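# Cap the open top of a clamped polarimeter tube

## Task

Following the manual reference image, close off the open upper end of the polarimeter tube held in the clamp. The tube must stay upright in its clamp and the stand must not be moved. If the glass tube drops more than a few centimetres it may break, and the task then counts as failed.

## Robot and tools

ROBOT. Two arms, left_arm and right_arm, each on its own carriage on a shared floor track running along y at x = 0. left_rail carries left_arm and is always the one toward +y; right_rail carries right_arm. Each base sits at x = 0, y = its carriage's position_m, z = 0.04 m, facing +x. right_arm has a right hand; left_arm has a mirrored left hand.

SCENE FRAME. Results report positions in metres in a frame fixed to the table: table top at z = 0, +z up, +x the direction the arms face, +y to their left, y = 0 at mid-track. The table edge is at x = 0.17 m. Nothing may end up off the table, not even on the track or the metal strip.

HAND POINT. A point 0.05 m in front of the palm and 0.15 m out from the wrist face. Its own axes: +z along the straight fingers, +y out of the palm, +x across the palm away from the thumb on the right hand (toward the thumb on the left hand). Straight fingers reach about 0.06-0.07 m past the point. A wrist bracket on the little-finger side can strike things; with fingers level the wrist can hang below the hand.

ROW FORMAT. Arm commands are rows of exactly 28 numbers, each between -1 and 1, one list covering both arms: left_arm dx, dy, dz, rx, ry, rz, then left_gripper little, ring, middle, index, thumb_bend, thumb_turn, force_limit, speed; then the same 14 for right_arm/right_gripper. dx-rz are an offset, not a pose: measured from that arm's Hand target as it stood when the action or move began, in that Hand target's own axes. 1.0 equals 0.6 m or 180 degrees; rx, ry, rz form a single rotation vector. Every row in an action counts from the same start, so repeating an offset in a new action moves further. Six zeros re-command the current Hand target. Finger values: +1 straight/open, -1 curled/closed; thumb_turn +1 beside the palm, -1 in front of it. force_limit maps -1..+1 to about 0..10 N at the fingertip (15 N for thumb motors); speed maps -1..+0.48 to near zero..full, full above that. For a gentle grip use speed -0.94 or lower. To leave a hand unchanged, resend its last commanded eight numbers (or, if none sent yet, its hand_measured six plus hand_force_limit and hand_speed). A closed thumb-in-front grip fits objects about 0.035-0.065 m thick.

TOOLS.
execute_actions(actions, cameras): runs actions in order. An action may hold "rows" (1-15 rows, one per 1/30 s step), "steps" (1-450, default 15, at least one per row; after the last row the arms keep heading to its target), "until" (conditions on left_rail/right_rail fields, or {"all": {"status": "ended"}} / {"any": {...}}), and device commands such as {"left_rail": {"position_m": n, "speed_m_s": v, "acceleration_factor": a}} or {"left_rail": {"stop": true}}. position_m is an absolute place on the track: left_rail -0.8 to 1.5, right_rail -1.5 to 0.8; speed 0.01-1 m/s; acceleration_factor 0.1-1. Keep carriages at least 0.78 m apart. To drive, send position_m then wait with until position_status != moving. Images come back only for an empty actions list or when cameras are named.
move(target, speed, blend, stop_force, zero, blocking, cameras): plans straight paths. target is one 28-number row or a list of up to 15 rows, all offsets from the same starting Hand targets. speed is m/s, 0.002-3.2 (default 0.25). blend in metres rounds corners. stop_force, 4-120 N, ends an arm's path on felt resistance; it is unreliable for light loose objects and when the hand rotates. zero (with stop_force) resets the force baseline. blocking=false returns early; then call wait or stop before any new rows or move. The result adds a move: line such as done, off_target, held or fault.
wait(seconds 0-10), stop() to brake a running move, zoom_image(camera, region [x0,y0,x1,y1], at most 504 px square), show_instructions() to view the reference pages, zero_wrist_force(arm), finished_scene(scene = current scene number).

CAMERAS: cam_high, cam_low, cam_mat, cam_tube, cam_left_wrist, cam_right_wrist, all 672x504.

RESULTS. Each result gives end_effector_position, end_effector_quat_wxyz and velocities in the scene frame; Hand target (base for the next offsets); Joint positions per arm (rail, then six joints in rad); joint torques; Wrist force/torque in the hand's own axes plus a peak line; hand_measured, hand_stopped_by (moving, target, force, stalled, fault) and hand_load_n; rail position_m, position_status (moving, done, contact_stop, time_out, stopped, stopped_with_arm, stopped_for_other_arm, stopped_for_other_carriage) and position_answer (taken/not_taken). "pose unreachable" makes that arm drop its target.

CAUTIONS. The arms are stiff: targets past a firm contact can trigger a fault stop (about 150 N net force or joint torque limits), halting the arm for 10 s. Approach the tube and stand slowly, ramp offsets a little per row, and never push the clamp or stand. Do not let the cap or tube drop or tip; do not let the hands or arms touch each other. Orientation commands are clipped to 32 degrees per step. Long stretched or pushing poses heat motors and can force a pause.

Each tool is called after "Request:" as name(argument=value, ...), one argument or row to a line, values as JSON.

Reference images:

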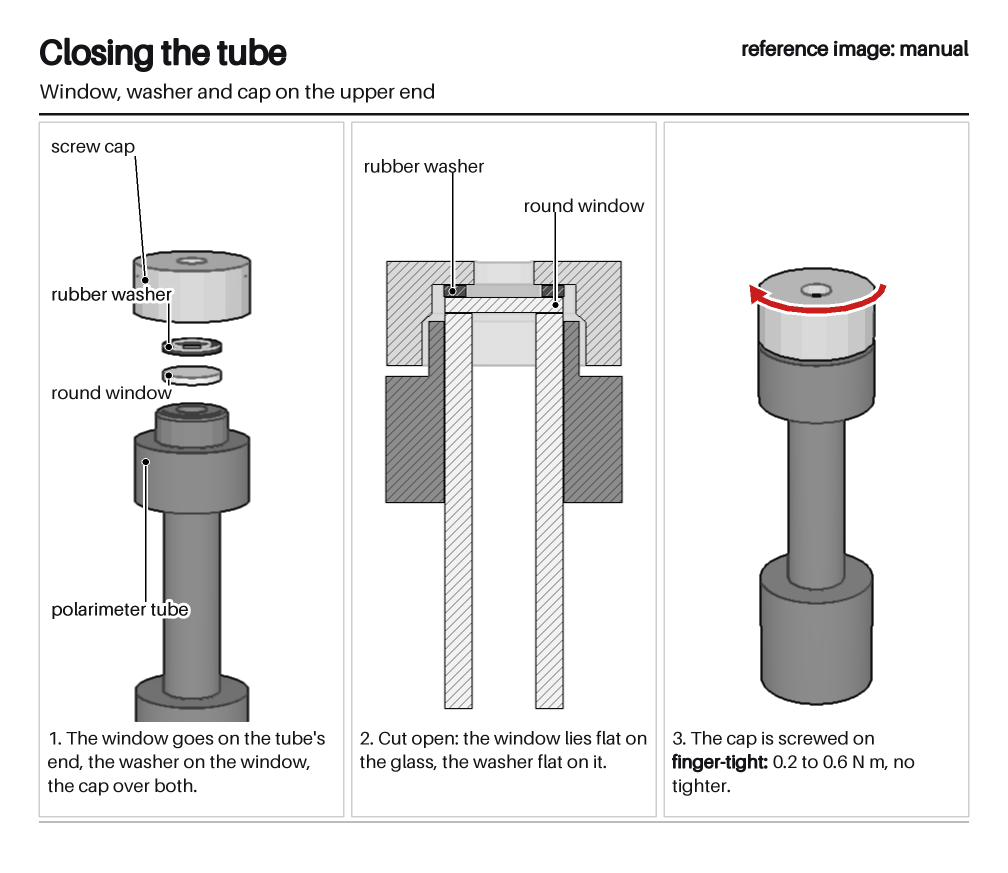

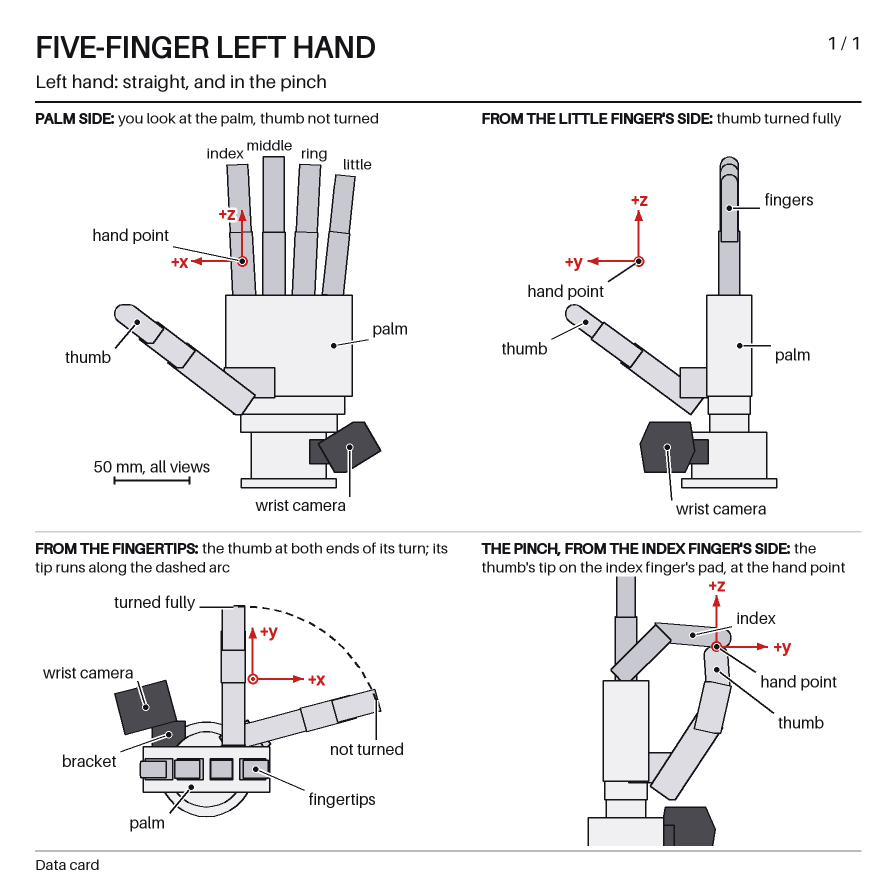

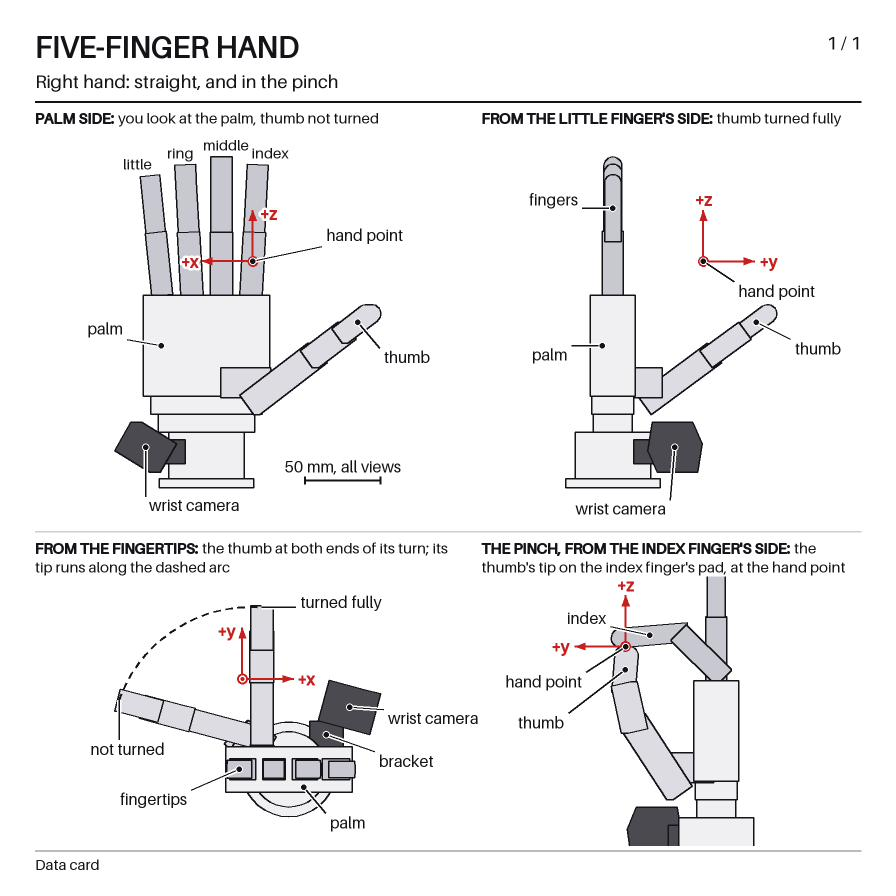

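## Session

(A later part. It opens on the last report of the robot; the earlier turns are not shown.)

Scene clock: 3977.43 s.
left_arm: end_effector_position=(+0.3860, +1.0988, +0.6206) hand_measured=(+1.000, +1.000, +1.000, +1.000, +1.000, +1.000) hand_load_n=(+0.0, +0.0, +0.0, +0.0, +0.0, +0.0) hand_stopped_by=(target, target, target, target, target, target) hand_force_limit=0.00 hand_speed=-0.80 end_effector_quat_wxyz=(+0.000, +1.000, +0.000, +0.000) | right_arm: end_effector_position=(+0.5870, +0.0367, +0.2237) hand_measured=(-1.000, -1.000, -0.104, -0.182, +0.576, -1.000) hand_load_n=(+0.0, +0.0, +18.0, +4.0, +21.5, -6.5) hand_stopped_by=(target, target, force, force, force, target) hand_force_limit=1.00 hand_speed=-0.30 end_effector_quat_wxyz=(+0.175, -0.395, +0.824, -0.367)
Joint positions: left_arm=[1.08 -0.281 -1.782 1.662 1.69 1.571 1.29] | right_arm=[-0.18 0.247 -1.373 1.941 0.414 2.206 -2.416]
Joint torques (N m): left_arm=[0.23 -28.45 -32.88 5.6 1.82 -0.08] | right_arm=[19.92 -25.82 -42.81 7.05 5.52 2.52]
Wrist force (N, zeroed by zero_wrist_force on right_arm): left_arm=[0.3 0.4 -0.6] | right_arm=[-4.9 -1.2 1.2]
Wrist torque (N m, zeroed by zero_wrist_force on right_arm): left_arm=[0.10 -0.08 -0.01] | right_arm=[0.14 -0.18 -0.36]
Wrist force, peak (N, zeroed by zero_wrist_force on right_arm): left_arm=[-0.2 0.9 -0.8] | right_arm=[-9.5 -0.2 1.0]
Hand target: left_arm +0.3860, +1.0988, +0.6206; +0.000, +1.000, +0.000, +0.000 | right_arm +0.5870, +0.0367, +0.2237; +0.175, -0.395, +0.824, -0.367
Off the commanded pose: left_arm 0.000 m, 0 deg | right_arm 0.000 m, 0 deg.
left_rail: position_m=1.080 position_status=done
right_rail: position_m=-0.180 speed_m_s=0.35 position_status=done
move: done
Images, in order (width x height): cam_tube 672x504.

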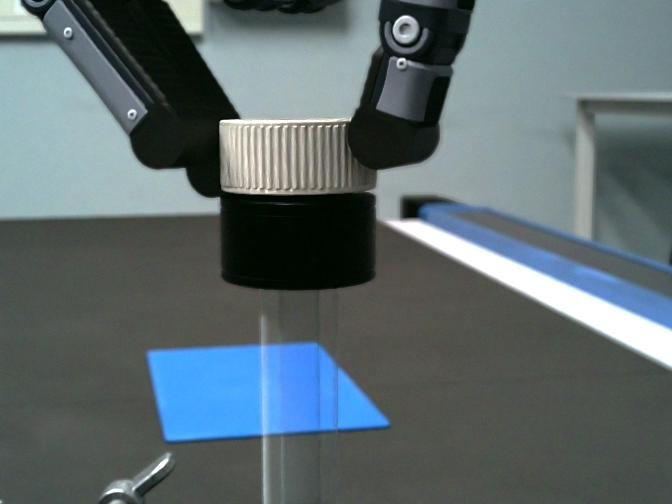

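Request:
wait(
  seconds=0.3,
)

Request:
wait(
  seconds=0.3,
)

Request:
wait(
  seconds=0.3,
)

Scene clock: 3987.83 s.
left_arm: end_effector_position=(+0.3860, +1.0988, +0.6206) hand_measured=(+1.000, +1.000, +1.000, +1.000, +1.000, +1.000) hand_load_n=(+0.0, +0.0, +0.0, +0.0, +0.0, +0.0) hand_stopped_by=(target, target, target, target, target, target) hand_force_limit=0.00 hand_speed=-0.80 end_effector_quat_wxyz=(+0.000, +1.000, +0.000, +0.000) | right_arm: end_effector_position=(+0.5870, +0.0367, +0.2237) hand_measured=(-1.000, -1.000, -0.104, -0.182, +0.576, -1.000) hand_load_n=(+0.0, +0.0, +18.5, +4.5, +21.5, -6.5) hand_stopped_by=(target, target, force, force, force, target) hand_force_limit=1.00 hand_speed=-0.30 end_effector_quat_wxyz=(+0.175, -0.395, +0.824, -0.367)
Joint positions: left_arm=[1.08 -0.281 -1.782 1.662 1.69 1.571 1.29] | right_arm=[-0.18 0.247 -1.373 1.941 0.414 2.206 -2.416]
Joint torques (N m): left_arm=[0.74 -29.93 -31.54 5.5 1.55 0.25] | right_arm=[16.97 -28.02 -43.03 7.09 5.21 2.17]
Wrist force (N, zeroed by zero_wrist_force on right_arm): left_arm=[-0.2 0.6 -0.3] | right_arm=[-5.0 -0.7 1.0]
Wrist torque (N m, zeroed by zero_wrist_force on right_arm): left_arm=[0.13 0.00 -0.04] | right_arm=[0.23 -0.15 -0.35]
Wrist force, peak (N, zeroed by zero_wrist_force on right_arm): left_arm=[0.2 0.7 -0.9] | right_arm=[-5.5 -1.5 1.0]
Hand target: left_arm +0.3860, +1.0988, +0.6206; +0.000, +1.000, +0.000, +0.000 | right_arm +0.5870, +0.0367, +0.2237; +0.175, -0.395, +0.824, -0.367
Off the commanded pose: left_arm 0.000 m, 0 deg | right_arm 0.000 m, 0 deg.
left_rail: position_m=1.080 position_status=done
right_rail: position_m=-0.180 speed_m_s=0.35 position_status=done
wait: 0.30 s; at rest from the start

Scene clock: 3988.13 s.
left_arm: end_effector_position=(+0.3860, +1.0988, +0.6206) hand_measured=(+1.000, +1.000, +1.000, +1.000, +1.000, +1.000) hand_load_n=(+0.0, +0.0, +0.0, +0.0, +0.0, +0.0) hand_stopped_by=(target, target, target, target, target, target) hand_force_limit=0.00 hand_speed=-0.80 end_effector_quat_wxyz=(+0.000, +1.000, +0.000, +0.000) | right_arm: end_effector_position=(+0.5870, +0.0367, +0.2237) hand_measured=(-1.000, -1.000, -0.104, -0.182, +0.576, -1.000) hand_load_n=(+0.0, +0.0, +18.0, +4.0, +21.5, -7.0) hand_stopped_by=(target, target, force, force, force, target) hand_force_limit=1.00 hand_speed=-0.30 end_effector_quat_wxyz=(+0.175, -0.395, +0.824, -0.367)
Joint positions: left_arm=[1.08 -0.281 -1.782 1.662 1.69 1.571 1.29] | right_arm=[-0.18 0.247 -1.373 1.941 0.414 2.206 -2.416]
Joint torques (N m): left_arm=[-0.03 -29.2 -32.64 5.88 1.9 -0.02] | right_arm=[16.6 -25.91 -42.05 6.91 5.46 1.99]
Wrist force (N, zeroed by zero_wrist_force on right_arm): left_arm=[-0.1 0.6 -0.4] | right_arm=[-5.1 -1.4 0.3]
Wrist torque (N m, zeroed by zero_wrist_force on right_arm): left_arm=[0.11 0.00 -0.04] | right_arm=[0.26 -0.12 -0.36]
Wrist force, peak (N, zeroed by zero_wrist_force on right_arm): left_arm=[-0.3 0.3 -0.7] | right_arm=[-5.0 -1.8 1.0]
Hand target: left_arm +0.3860, +1.0988, +0.6206; +0.000, +1.000, +0.000, +0.000 | right_arm +0.5870, +0.0367, +0.2237; +0.175, -0.395, +0.824, -0.367
Off the commanded pose: left_arm 0.000 m, 0 deg | right_arm 0.000 m, 0 deg.
left_rail: position_m=1.080 position_status=done
right_rail: position_m=-0.180 speed_m_s=0.35 position_status=done
wait: 0.30 s

Scene clock: 3988.43 s.
left_arm: end_effector_position=(+0.3860, +1.0988, +0.6206) hand_measured=(+1.000, +1.000, +1.000, +1.000, +1.000, +1.000) hand_load_n=(+0.0, +0.0, +0.0, +0.0, +0.0, +0.0) hand_stopped_by=(target, target, target, target, target, target) hand_force_limit=0.00 hand_speed=-0.80 end_effector_quat_wxyz=(+0.000, +1.000, +0.000, +0.000) | right_arm: end_effector_position=(+0.5870, +0.0367, +0.2237) hand_measured=(-1.000, -1.000, -0.104, -0.182, +0.576, -1.000) hand_load_n=(+0.0, +0.0, +18.0, +4.0, +21.5, -7.0) hand_stopped_by=(target, target, force, force, force, target) hand_force_limit=1.00 hand_speed=-0.30 end_effector_quat_wxyz=(+0.175, -0.395, +0.824, -0.367)
Joint positions: left_arm=[1.08 -0.281 -1.782 1.662 1.69 1.571 1.29] | right_arm=[-0.18 0.247 -1.373 1.941 0.414 2.206 -2.416]
Joint torques (N m): left_arm=[1.71 -29.28 -32.29 5.7 1.18 0.42] | right_arm=[16.26 -29.43 -41.58 7.16 5.36 2.15]
Wrist force (N, zeroed by zero_wrist_force on right_arm): left_arm=[0.0 0.4 -1.0] | right_arm=[-5.2 -0.4 1.9]
Wrist torque (N m, zeroed by zero_wrist_force on right_arm): left_arm=[0.13 -0.05 -0.03] | right_arm=[0.22 -0.14 -0.35]
Wrist force, peak (N, zeroed by zero_wrist_force on right_arm): left_arm=[0.0 0.4 -1.0] | right_arm=[-5.2 -0.4 1.9]
Hand target: left_arm +0.3860, +1.0988, +0.6206; +0.000, +1.000, +0.000, +0.000 | right_arm +0.5870, +0.0367, +0.2237; +0.175, -0.395, +0.824, -0.367
Off the commanded pose: left_arm 0.000 m, 0 deg | right_arm 0.000 m, 0 deg.
left_rail: position_m=1.080 position_status=done
right_rail: position_m=-0.180 speed_m_s=0.35 position_status=done
wait: 0.30 s

Request:
move(
  target=[
    [0,0,0,0,0,0,1,1,1,1,1,1,0,-0.8,0.001,-0.0013,0.0014,0,0.02065,0.0186,-1,-1,-0.13,-0.3,0.05,-1,1,-0.3],
  ],
  speed=0.04,
  cameras=["cam_tube"],
)

Request:
zoom_image(
  camera="cam_tube",
  region=[205, 100, 395, 230],
)

Request:
wait(
  seconds=0.3,
)

Request:
wait(
  seconds=0.3,
)

Request:
wait(
  seconds=0.3,
)

Scene clock: 4002.77 s.
left_arm: end_effector_position=(+0.3860, +1.0988, +0.6206) hand_measured=(+1.000, +1.000, +1.000, +1.000, +1.000, +1.000) hand_load_n=(+0.0, +0.0, +0.0, +0.0, +0.0, +0.0) hand_stopped_by=(target, target, target, target, target, target) hand_force_limit=0.00 hand_speed=-0.80 end_effector_quat_wxyz=(+0.000, +1.000, +0.000, +0.000) | right_arm: end_effector_position=(+0.5875, +0.0355, +0.2237) hand_measured=(-1.000, -1.000, -0.104, -0.182, +0.576, -1.000) hand_load_n=(+0.0, +0.0, +20.0, +1.5, +20.5, -6.5) hand_stopped_by=(target, target, force, force, force, target) hand_force_limit=1.00 hand_speed=-0.30 end_effector_quat_wxyz=(+0.159, -0.359, +0.840, -0.374)
Joint positions: left_arm=[1.08 -0.281 -1.782 1.662 1.69 1.571 1.29] | right_arm=[-0.18 0.264 -1.341 1.915 0.477 2.261 -2.303]
Joint torques (N m): left_arm=[-1.41 -30.29 -32.57 5.45 1.53 0.32] | right_arm=[15.53 -28.34 -41.09 7.83 6.14 2.28]
Wrist force (N, zeroed by zero_wrist_force on right_arm): left_arm=[0.2 0.5 -0.3] | right_arm=[-6.6 -0.7 0.5]
Wrist torque (N m, zeroed by zero_wrist_force on right_arm): left_arm=[0.10 -0.06 -0.02] | right_arm=[0.23 -0.20 -0.31]
Wrist force, peak (N, zeroed by zero_wrist_force on right_arm): left_arm=[0.4 0.7 -1.1] | right_arm=[-7.3 -0.6 0.4]
Hand target: left_arm +0.3860, +1.0988, +0.6206; +0.000, +1.000, +0.000, +0.000 | right_arm +0.5875, +0.0355, +0.2237; +0.159, -0.358, +0.840, -0.374
Off the commanded pose: left_arm 0.000 m, 0 deg | right_arm 0.000 m, 0 deg.
left_rail: position_m=1.080 position_status=done
right_rail: position_m=-0.180 speed_m_s=0.35 position_status=done
move: done
Images, in order (width x height): cam_tube 672x504.

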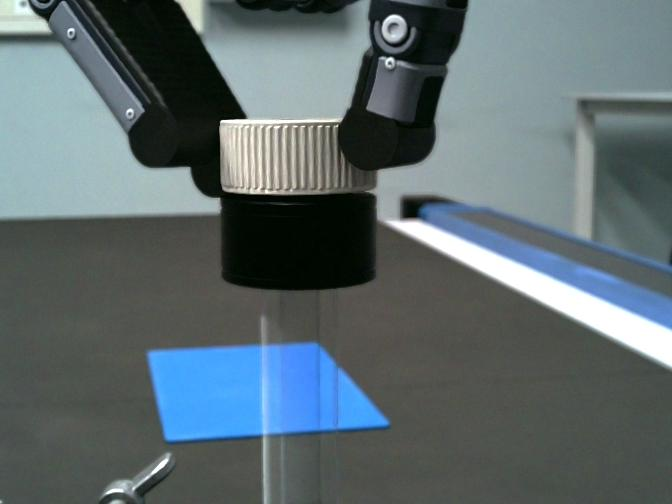

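Scaled by 2.653 from the camera's 672x504 image, which has a finer 960x720 frame.

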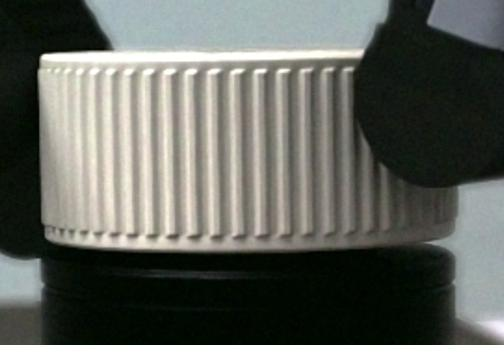

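Scene clock: 4003.07 s.
left_arm: end_effector_position=(+0.3860, +1.0988, +0.6206) hand_measured=(+1.000, +1.000, +1.000, +1.000, +1.000, +1.000) hand_load_n=(+0.0, +0.0, +0.0, +0.0, +0.0, +0.0) hand_stopped_by=(target, target, target, target, target, target) hand_force_limit=0.00 hand_speed=-0.80 end_effector_quat_wxyz=(+0.000, +1.000, +0.000, +0.000) | right_arm: end_effector_position=(+0.5875, +0.0355, +0.2237) hand_measured=(-1.000, -1.000, -0.104, -0.182, +0.576, -1.000) hand_load_n=(+0.0, +0.0, +20.0, +1.5, +21.0, -6.5) hand_stopped_by=(target, target, force, force, force, target) hand_force_limit=1.00 hand_speed=-0.30 end_effector_quat_wxyz=(+0.159, -0.359, +0.840, -0.374)
Joint positions: left_arm=[1.08 -0.281 -1.782 1.662 1.69 1.571 1.29] | right_arm=[-0.18 0.264 -1.341 1.915 0.477 2.261 -2.303]
Joint torques (N m): left_arm=[-0.52 -31.88 -32.96 5.19 1.44 0.18] | right_arm=[16.62 -28.61 -42.43 7.84 5.43 2.07]
Wrist force (N, zeroed by zero_wrist_force on right_arm): left_arm=[0.1 0.9 -1.0] | right_arm=[-6.4 -1.0 0.4]
Wrist torque (N m, zeroed by zero_wrist_force on right_arm): left_arm=[0.20 -0.06 -0.04] | right_arm=[0.27 -0.22 -0.29]
Wrist force, peak (N, zeroed by zero_wrist_force on right_arm): left_arm=[0.1 0.9 -1.0] | right_arm=[-7.1 -0.4 0.8]
Hand target: left_arm +0.3860, +1.0988, +0.6206; +0.000, +1.000, +0.000, +0.000 | right_arm +0.5875, +0.0355, +0.2237; +0.159, -0.358, +0.840, -0.374
Off the commanded pose: left_arm 0.000 m, 0 deg | right_arm 0.000 m, 0 deg.
left_rail: position_m=1.080 position_status=done
right_rail: position_m=-0.180 speed_m_s=0.35 position_status=done
wait: 0.30 s

Scene clock: 4003.37 s.
left_arm: end_effector_position=(+0.3860, +1.0988, +0.6206) hand_measured=(+1.000, +1.000, +1.000, +1.000, +1.000, +1.000) hand_load_n=(+0.0, +0.0, +0.0, +0.0, +0.0, +0.0) hand_stopped_by=(target, target, target, target, target, target) hand_force_limit=0.00 hand_speed=-0.80 end_effector_quat_wxyz=(+0.000, +1.000, +0.000, +0.000) | right_arm: end_effector_position=(+0.5875, +0.0355, +0.2237) hand_measured=(-1.000, -1.000, -0.104, -0.182, +0.576, -1.000) hand_load_n=(+0.5, +0.0, +20.0, +2.0, +21.0, -6.0) hand_stopped_by=(target, target, force, force, force, target) hand_force_limit=1.00 hand_speed=-0.30 end_effector_quat_wxyz=(+0.159, -0.358, +0.840, -0.374)
Joint positions: left_arm=[1.08 -0.281 -1.782 1.662 1.69 1.571 1.29] | right_arm=[-0.18 0.264 -1.341 1.915 0.477 2.261 -2.303]
Joint torques (N m): left_arm=[0.25 -32.36 -31.76 5.58 1.17 0.35] | right_arm=[16.6 -29.59 -41.46 7.95 6.01 1.95]
Wrist force (N, zeroed by zero_wrist_force on right_arm): left_arm=[0.3 0.2 -0.5] | right_arm=[-6.4 -1.0 0.3]
Wrist torque (N m, zeroed by zero_wrist_force on right_arm): left_arm=[0.07 -0.08 -0.01] | right_arm=[0.22 -0.20 -0.30]
Wrist force, peak (N, zeroed by zero_wrist_force on right_arm): left_arm=[0.3 0.1 -0.9] | right_arm=[-6.8 -0.8 0.6]
Hand target: left_arm +0.3860, +1.0988, +0.6206; +0.000, +1.000, +0.000, +0.000 | right_arm +0.5875, +0.0355, +0.2237; +0.159, -0.358, +0.840, -0.374
Off the commanded pose: left_arm 0.000 m, 0 deg | right_arm 0.000 m, 0 deg.
left_rail: position_m=1.080 position_status=done
right_rail: position_m=-0.180 speed_m_s=0.35 position_status=done
wait: 0.30 s

Scene clock: 4003.67 s.
left_arm: end_effector_position=(+0.3860, +1.0988, +0.6206) hand_measured=(+1.000, +1.000, +1.000, +1.000, +1.000, +1.000) hand_load_n=(+0.0, +0.0, +0.0, +0.0, +0.0, +0.0) hand_stopped_by=(target, target, target, target, target, target) hand_force_limit=0.00 hand_speed=-0.80 end_effector_quat_wxyz=(+0.000, +1.000, +0.000, +0.000) | right_arm: end_effector_position=(+0.5875, +0.0355, +0.2237) hand_measured=(-1.000, -1.000, -0.104, -0.182, +0.576, -1.000) hand_load_n=(+0.0, +0.0, +20.0, +1.5, +21.0, -6.0) hand_stopped_by=(target, target, force, force, force, target) hand_force_limit=1.00 hand_speed=-0.30 end_effector_quat_wxyz=(+0.159, -0.358, +0.840, -0.374)
Joint positions: left_arm=[1.08 -0.281 -1.782 1.662 1.69 1.571 1.29] | right_arm=[-0.18 0.264 -1.341 1.915 0.477 2.261 -2.303]
Joint torques (N m): left_arm=[0.03 -31.9 -31.94 5.76 1.43 0.33] | right_arm=[15.6 -29.91 -41.03 8.19 5.81 2.31]
Wrist force (N, zeroed by zero_wrist_force on right_arm): left_arm=[0.1 1.0 -0.4] | right_arm=[-6.8 -1.2 0.4]
Wrist torque (N m, zeroed by zero_wrist_force on right_arm): left_arm=[0.17 -0.05 -0.04] | right_arm=[0.21 -0.16 -0.32]
Wrist force, peak (N, zeroed by zero_wrist_force on right_arm): left_arm=[0.1 1.0 -0.4] | right_arm=[-6.8 -1.3 0.6]
Hand target: left_arm +0.3860, +1.0988, +0.6206; +0.000, +1.000, +0.000, +0.000 | right_arm +0.5875, +0.0355, +0.2237; +0.159, -0.358, +0.840, -0.374
Off the commanded pose: left_arm 0.000 m, 0 deg | right_arm 0.000 m, 0 deg.
left_rail: position_m=1.080 position_status=done
right_rail: position_m=-0.180 speed_m_s=0.35 position_status=done
wait: 0.30 s

Request:
move(
  target=[
    [0,0,0,0,0,0,1,1,1,1,1,1,0,-0.8,-0.002,0,0,0,0,0,-1,-1,-0.13,-0.3,0.05,-1,1,-0.3],
  ],
  speed=0.03,
)

Request:
execute_actions(
  actions=[
    {"rows":[[0,0,0,0,0,0,1,1,1,1,1,1,0,-0.8,0,0,0,0,0,0,-1,-1,-0.13,-0.3,1,-1,0.3,-0.75]],"steps":60},
    {"rows":[[0,0,0,0,0,0,1,1,1,1,1,1,0,-0.8,0,0,0,0,0,0,-1,-1,0.15,0.15,1,-1,0.3,-0.75]],"steps":45},
  ],
  cameras=["cam_tube"],
)

Request:
zoom_image(
  camera="cam_tube",
  region=[205, 100, 395, 230],
)

Scene clock: 4018.13 s.
left_arm: end_effector_position=(+0.3860, +1.0988, +0.6206) hand_measured=(+1.000, +1.000, +1.000, +1.000, +1.000, +1.000) hand_load_n=(+0.0, +0.0, +0.0, +0.0, +0.0, +0.0) hand_stopped_by=(target, target, target, target, target, target) hand_force_limit=0.00 hand_speed=-0.80 end_effector_quat_wxyz=(+0.000, +1.000, +0.000, +0.000) | right_arm: end_effector_position=(+0.5883, +0.0363, +0.2237) hand_measured=(-1.000, -1.000, -0.104, -0.182, +0.576, -1.000) hand_load_n=(+0.0, +0.0, +20.5, +2.0, +20.5, -6.5) hand_stopped_by=(target, target, force, force, force, target) hand_force_limit=1.00 hand_speed=-0.30 end_effector_quat_wxyz=(+0.159, -0.358, +0.840, -0.374)
Joint positions: left_arm=[1.08 -0.281 -1.782 1.662 1.69 1.571 1.29] | right_arm=[-0.18 0.265 -1.339 1.913 0.479 2.261 -2.302]
Joint torques (N m): left_arm=[-0.39 -29.85 -31.72 5.44 1.12 0.21] | right_arm=[17.78 -28.91 -45 5.84 3.54 2.67]
Wrist force (N, zeroed by zero_wrist_force on right_arm): left_arm=[0.3 0.5 -0.6] | right_arm=[1.9 -2.3 -0.3]
Wrist torque (N m, zeroed by zero_wrist_force on right_arm): left_arm=[0.12 -0.08 -0.02] | right_arm=[0.19 -0.12 -0.39]
Wrist force, peak (N, zeroed by zero_wrist_force on right_arm): left_arm=[0.1 1.1 -0.8] | right_arm=[-7.2 -0.8 0.6]
Hand target: left_arm +0.3860, +1.0988, +0.6206; +0.000, +1.000, +0.000, +0.000 | right_arm +0.5884, +0.0364, +0.2237; +0.159, -0.358, +0.840, -0.374
Off the commanded pose: left_arm 0.000 m, 0 deg | right_arm 0.000 m, 0 deg.
left_rail: position_m=1.080 position_status=done
right_rail: position_m=-0.180 speed_m_s=0.35 position_status=done
move: done

Scene clock: 4021.83 s.
left_arm: end_effector_position=(+0.3860, +1.0988, +0.6206) hand_measured=(+1.000, +1.000, +1.000, +1.000, +1.000, +1.000) hand_load_n=(+0.0, +0.0, +0.0, +0.0, +0.0, +0.0) hand_stopped_by=(target, target, target, target, target, target) hand_force_limit=0.00 hand_speed=-0.80 end_effector_quat_wxyz=(+0.000, +1.000, +0.000, +0.000) | right_arm: end_effector_position=(+0.5884, +0.0364, +0.2237) hand_measured=(-1.000, -1.000, +0.150, +0.150, +1.000, -1.000) hand_load_n=(+0.0, +0.0, +0.0, +0.0, +0.0, +0.0) hand_stopped_by=(target, target, target, target, target, target) hand_force_limit=0.30 hand_speed=-0.75 end_effector_quat_wxyz=(+0.159, -0.358, +0.840, -0.374)
Joint positions: left_arm=[1.08 -0.281 -1.782 1.662 1.69 1.571 1.29] | right_arm=[-0.18 0.266 -1.339 1.912 0.479 2.261 -2.302]
Joint torques (N m): left_arm=[-1.53 -30.18 -32.54 5.71 1.39 0.06] | right_arm=[2.75 -47.61 -43.73 5.91 -1.18 0.11]
Wrist force (N, zeroed by zero_wrist_force on right_arm): left_arm=[-0.6 0.1 -0.6] | right_arm=[-0.9 0.2 0.1]
Wrist torque (N m, zeroed by zero_wrist_force on right_arm): left_arm=[0.06 0.06 -0.06] | right_arm=[0.08 0.10 -0.25]
Wrist force, peak (N, zeroed by zero_wrist_force on right_arm): left_arm=[-0.1 0.8 -1.0] | right_arm=[1.2 -2.8 6.5]
Hand target: left_arm +0.3860, +1.0988, +0.6206; +0.000, +1.000, +0.000, +0.000 | right_arm +0.5884, +0.0364, +0.2237; +0.159, -0.358, +0.840, -0.374
Off the commanded pose: left_arm 0.000 m, 0 deg | right_arm 0.000 m, 0 deg.
left_rail: position_m=1.080 position_status=done
right_rail: position_m=-0.180 speed_m_s=0.35 position_status=done
Images, in order (width x height): cam_tube 672x504.

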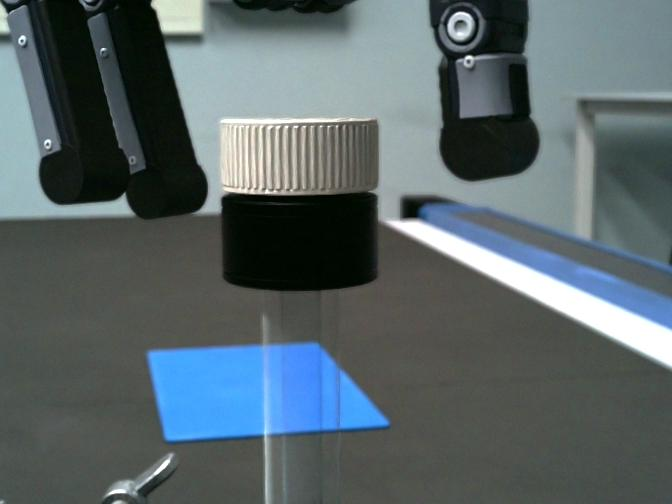

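Scaled by 2.653 from the camera's 672x504 image, which has a finer 960x720 frame.

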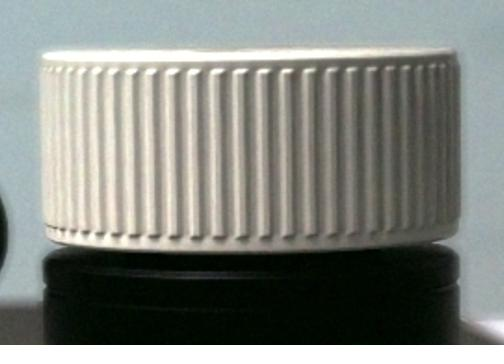

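Request:
move(
  target=[
    [0,0,0,0,0,0,1,1,1,1,1,1,0,-0.8,0,-0.1238,-0.1115,0,0,0,-1,-1,0.15,0.15,1,-1,0.3,-0.75],
  ],
  speed=0.2,
)

Request:
move(
  target=[
    [0,0,0,0,0,0,1,1,1,1,1,1,0,-0.8,0.1,0.125,-0.139,0,0,0,-1,-1,0.15,0.15,1,-1,0.3,-0.75],
  ],
  speed=0.3,
  cameras=["all"],
)

Scene clock: 4031.53 s.
left_arm: end_effector_position=(+0.3860, +1.0988, +0.6206) hand_measured=(+1.000, +1.000, +1.000, +1.000, +1.000, +1.000) hand_load_n=(+0.0, +0.0, +0.0, +0.0, +0.0, +0.0) hand_stopped_by=(target, target, target, target, target, target) hand_force_limit=0.00 hand_speed=-0.80 end_effector_quat_wxyz=(+0.000, +1.000, +0.000, +0.000) | right_arm: end_effector_position=(+0.5885, +0.0363, +0.3235) hand_measured=(-1.000, -1.000, +0.150, +0.150, +1.000, -1.000) hand_load_n=(+0.0, +0.0, +0.0, +0.0, +0.0, +0.0) hand_stopped_by=(target, target, target, target, target, target) hand_force_limit=0.30 hand_speed=-0.75 end_effector_quat_wxyz=(+0.159, -0.358, +0.840, -0.374)
Joint positions: left_arm=[1.08 -0.281 -1.782 1.662 1.69 1.571 1.29] | right_arm=[-0.18 0.265 -1.418 1.812 0.658 2.261 -2.302]
Joint torques (N m): left_arm=[-0.22 -30.67 -31.7 5.59 1.61 0.27] | right_arm=[3.39 -59.56 -48.96 6.09 3.88 2.06]
Wrist force (N, zeroed by zero_wrist_force on right_arm): left_arm=[0.0 0.7 -0.5] | right_arm=[-0.4 0.8 0.4]
Wrist torque (N m, zeroed by zero_wrist_force on right_arm): left_arm=[0.13 -0.03 -0.04] | right_arm=[0.16 0.02 -0.20]
Wrist force, peak (N, zeroed by zero_wrist_force on right_arm): left_arm=[0.2 0.5 -1.2] | right_arm=[-0.2 1.4 1.0]
Hand target: left_arm +0.3860, +1.0988, +0.6206; +0.000, +1.000, +0.000, +0.000 | right_arm +0.5885, +0.0364, +0.3237; +0.159, -0.358, +0.840, -0.374
Off the commanded pose: left_arm 0.000 m, 0 deg | right_arm 0.000 m, 0 deg.
left_rail: position_m=1.080 position_status=done
right_rail: position_m=-0.180 speed_m_s=0.35 position_status=done
move: done

Scene clock: 4032.77 s.
left_arm: end_effector_position=(+0.3860, +1.0988, +0.6206) hand_measured=(+1.000, +1.000, +1.000, +1.000, +1.000, +1.000) hand_load_n=(+0.0, +0.0, +0.0, +0.0, +0.0, +0.0) hand_stopped_by=(target, target, target, target, target, target) hand_force_limit=0.00 hand_speed=-0.80 end_effector_quat_wxyz=(+0.000, +1.000, +0.000, +0.000) | right_arm: end_effector_position=(+0.4661, +0.0707, +0.3238) hand_measured=(-1.000, -1.000, +0.150, +0.150, +1.000, -1.000) hand_load_n=(+0.0, +0.0, +0.5, +0.0, +0.0, +0.0) hand_stopped_by=(target, target, target, target, target, target) hand_force_limit=0.30 hand_speed=-0.75 end_effector_quat_wxyz=(+0.159, -0.359, +0.840, -0.374)
Joint positions: left_arm=[1.08 -0.281 -1.782 1.662 1.69 1.571 1.29] | right_arm=[-0.18 0.419 -1.52 1.951 0.744 2.329 -2.118]
Joint torques (N m): left_arm=[1.11 -33.11 -32.03 5.98 1.57 0.02] | right_arm=[13.66 -48.58 -28.44 6.13 4.9 2.06]
Wrist force (N, zeroed by zero_wrist_force on right_arm): left_arm=[0.2 0.7 -0.5] | right_arm=[-0.4 0.4 1.2]
Wrist torque (N m, zeroed by zero_wrist_force on right_arm): left_arm=[0.14 -0.06 -0.03] | right_arm=[0.02 0.00 -0.23]
Wrist force, peak (N, zeroed by zero_wrist_force on right_arm): left_arm=[-0.3 0.8 -0.8] | right_arm=[-0.9 0.0 1.7]
Hand target: left_arm +0.3860, +1.0988, +0.6206; +0.000, +1.000, +0.000, +0.000 | right_arm +0.4660, +0.0707, +0.3238; +0.159, -0.358, +0.840, -0.374
Off the commanded pose: left_arm 0.000 m, 0 deg | right_arm 0.000 m, 0 deg.
left_rail: position_m=1.080 position_status=done
right_rail: position_m=-0.180 speed_m_s=0.35 position_status=done
move: done
camera_calibration:
cam_right_wrist: T_world_to_cam=[[-0.645036, 0.233772, -0.727515, 0.521223], [0.208268, 0.969796, 0.126968, -0.205133], [0.735223, -0.0696187, -0.674241, -0.00807581], [0, 0, 0, 1]] pos_world=[0.384868, 0.0765274, 0.399798]

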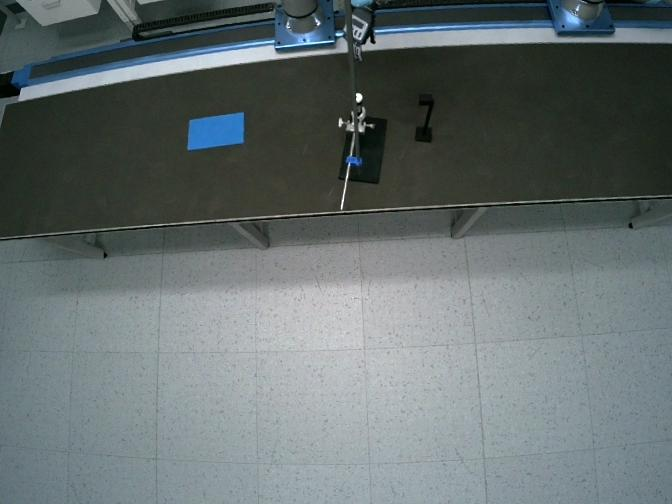

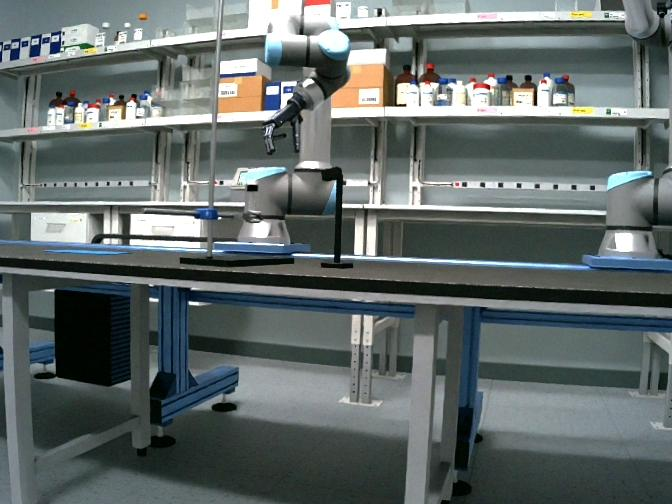

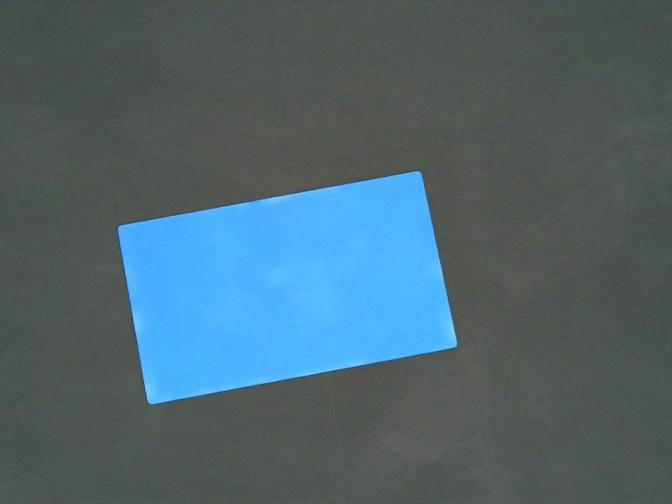

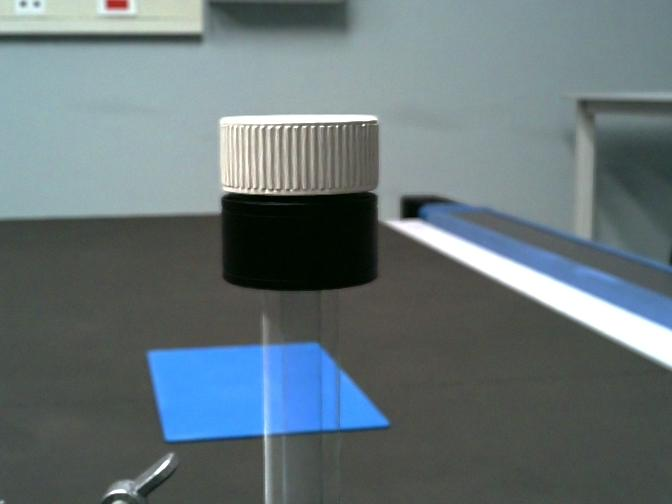

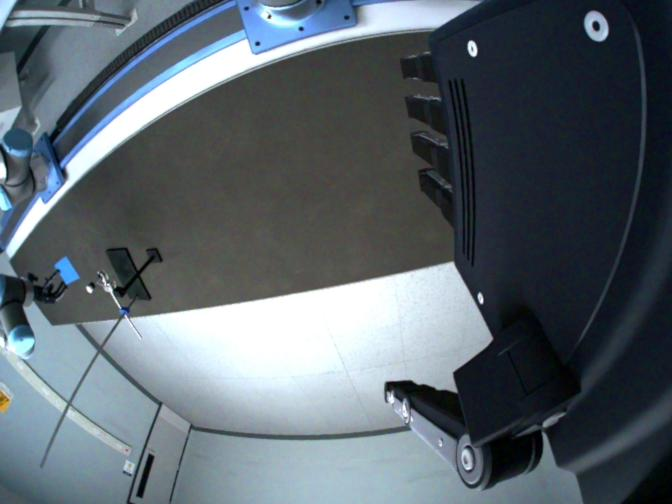

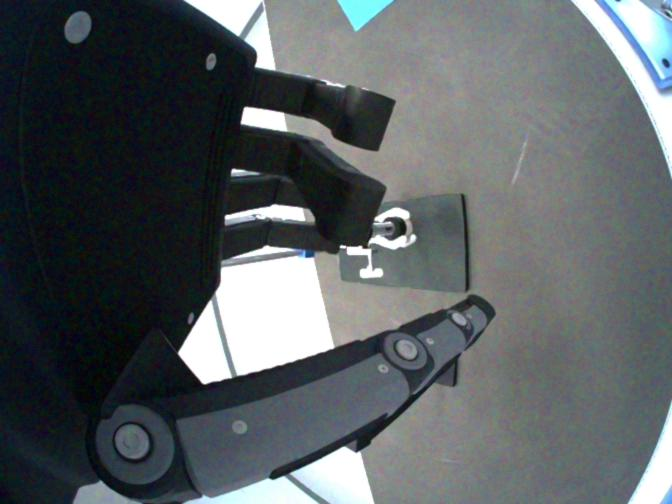

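Request:
zoom_image(
  camera="cam_tube",
  region=[205, 165, 275, 235],
)

Request:
zoom_image(
  camera="cam_tube",
  region=[325, 165, 395, 235],
)

Scaled by 7.200 from the camera's 672x504 image, which has a finer 960x720 frame.

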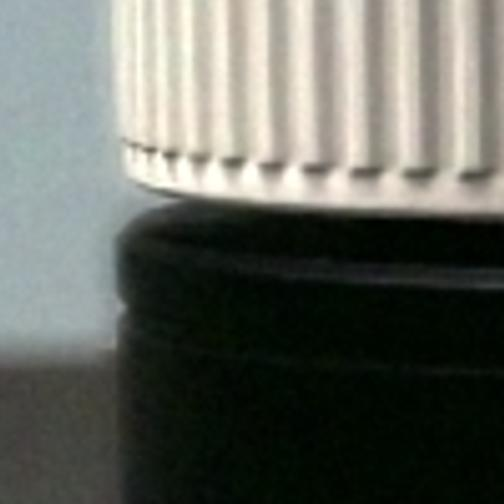

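Scaled by 7.200 from the camera's 672x504 image, which has a finer 960x720 frame.

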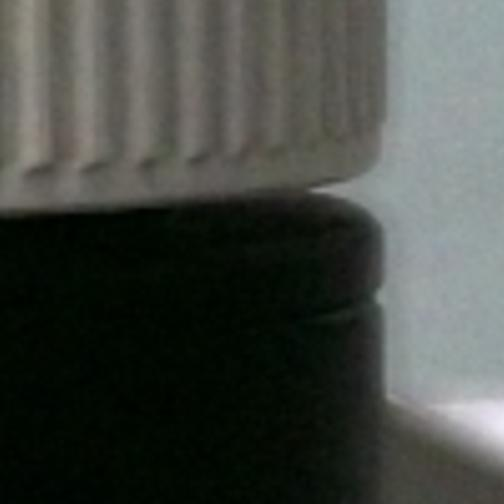

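Request:
finished_scene(
  scene=1,
)

The scene is finished: the task was done.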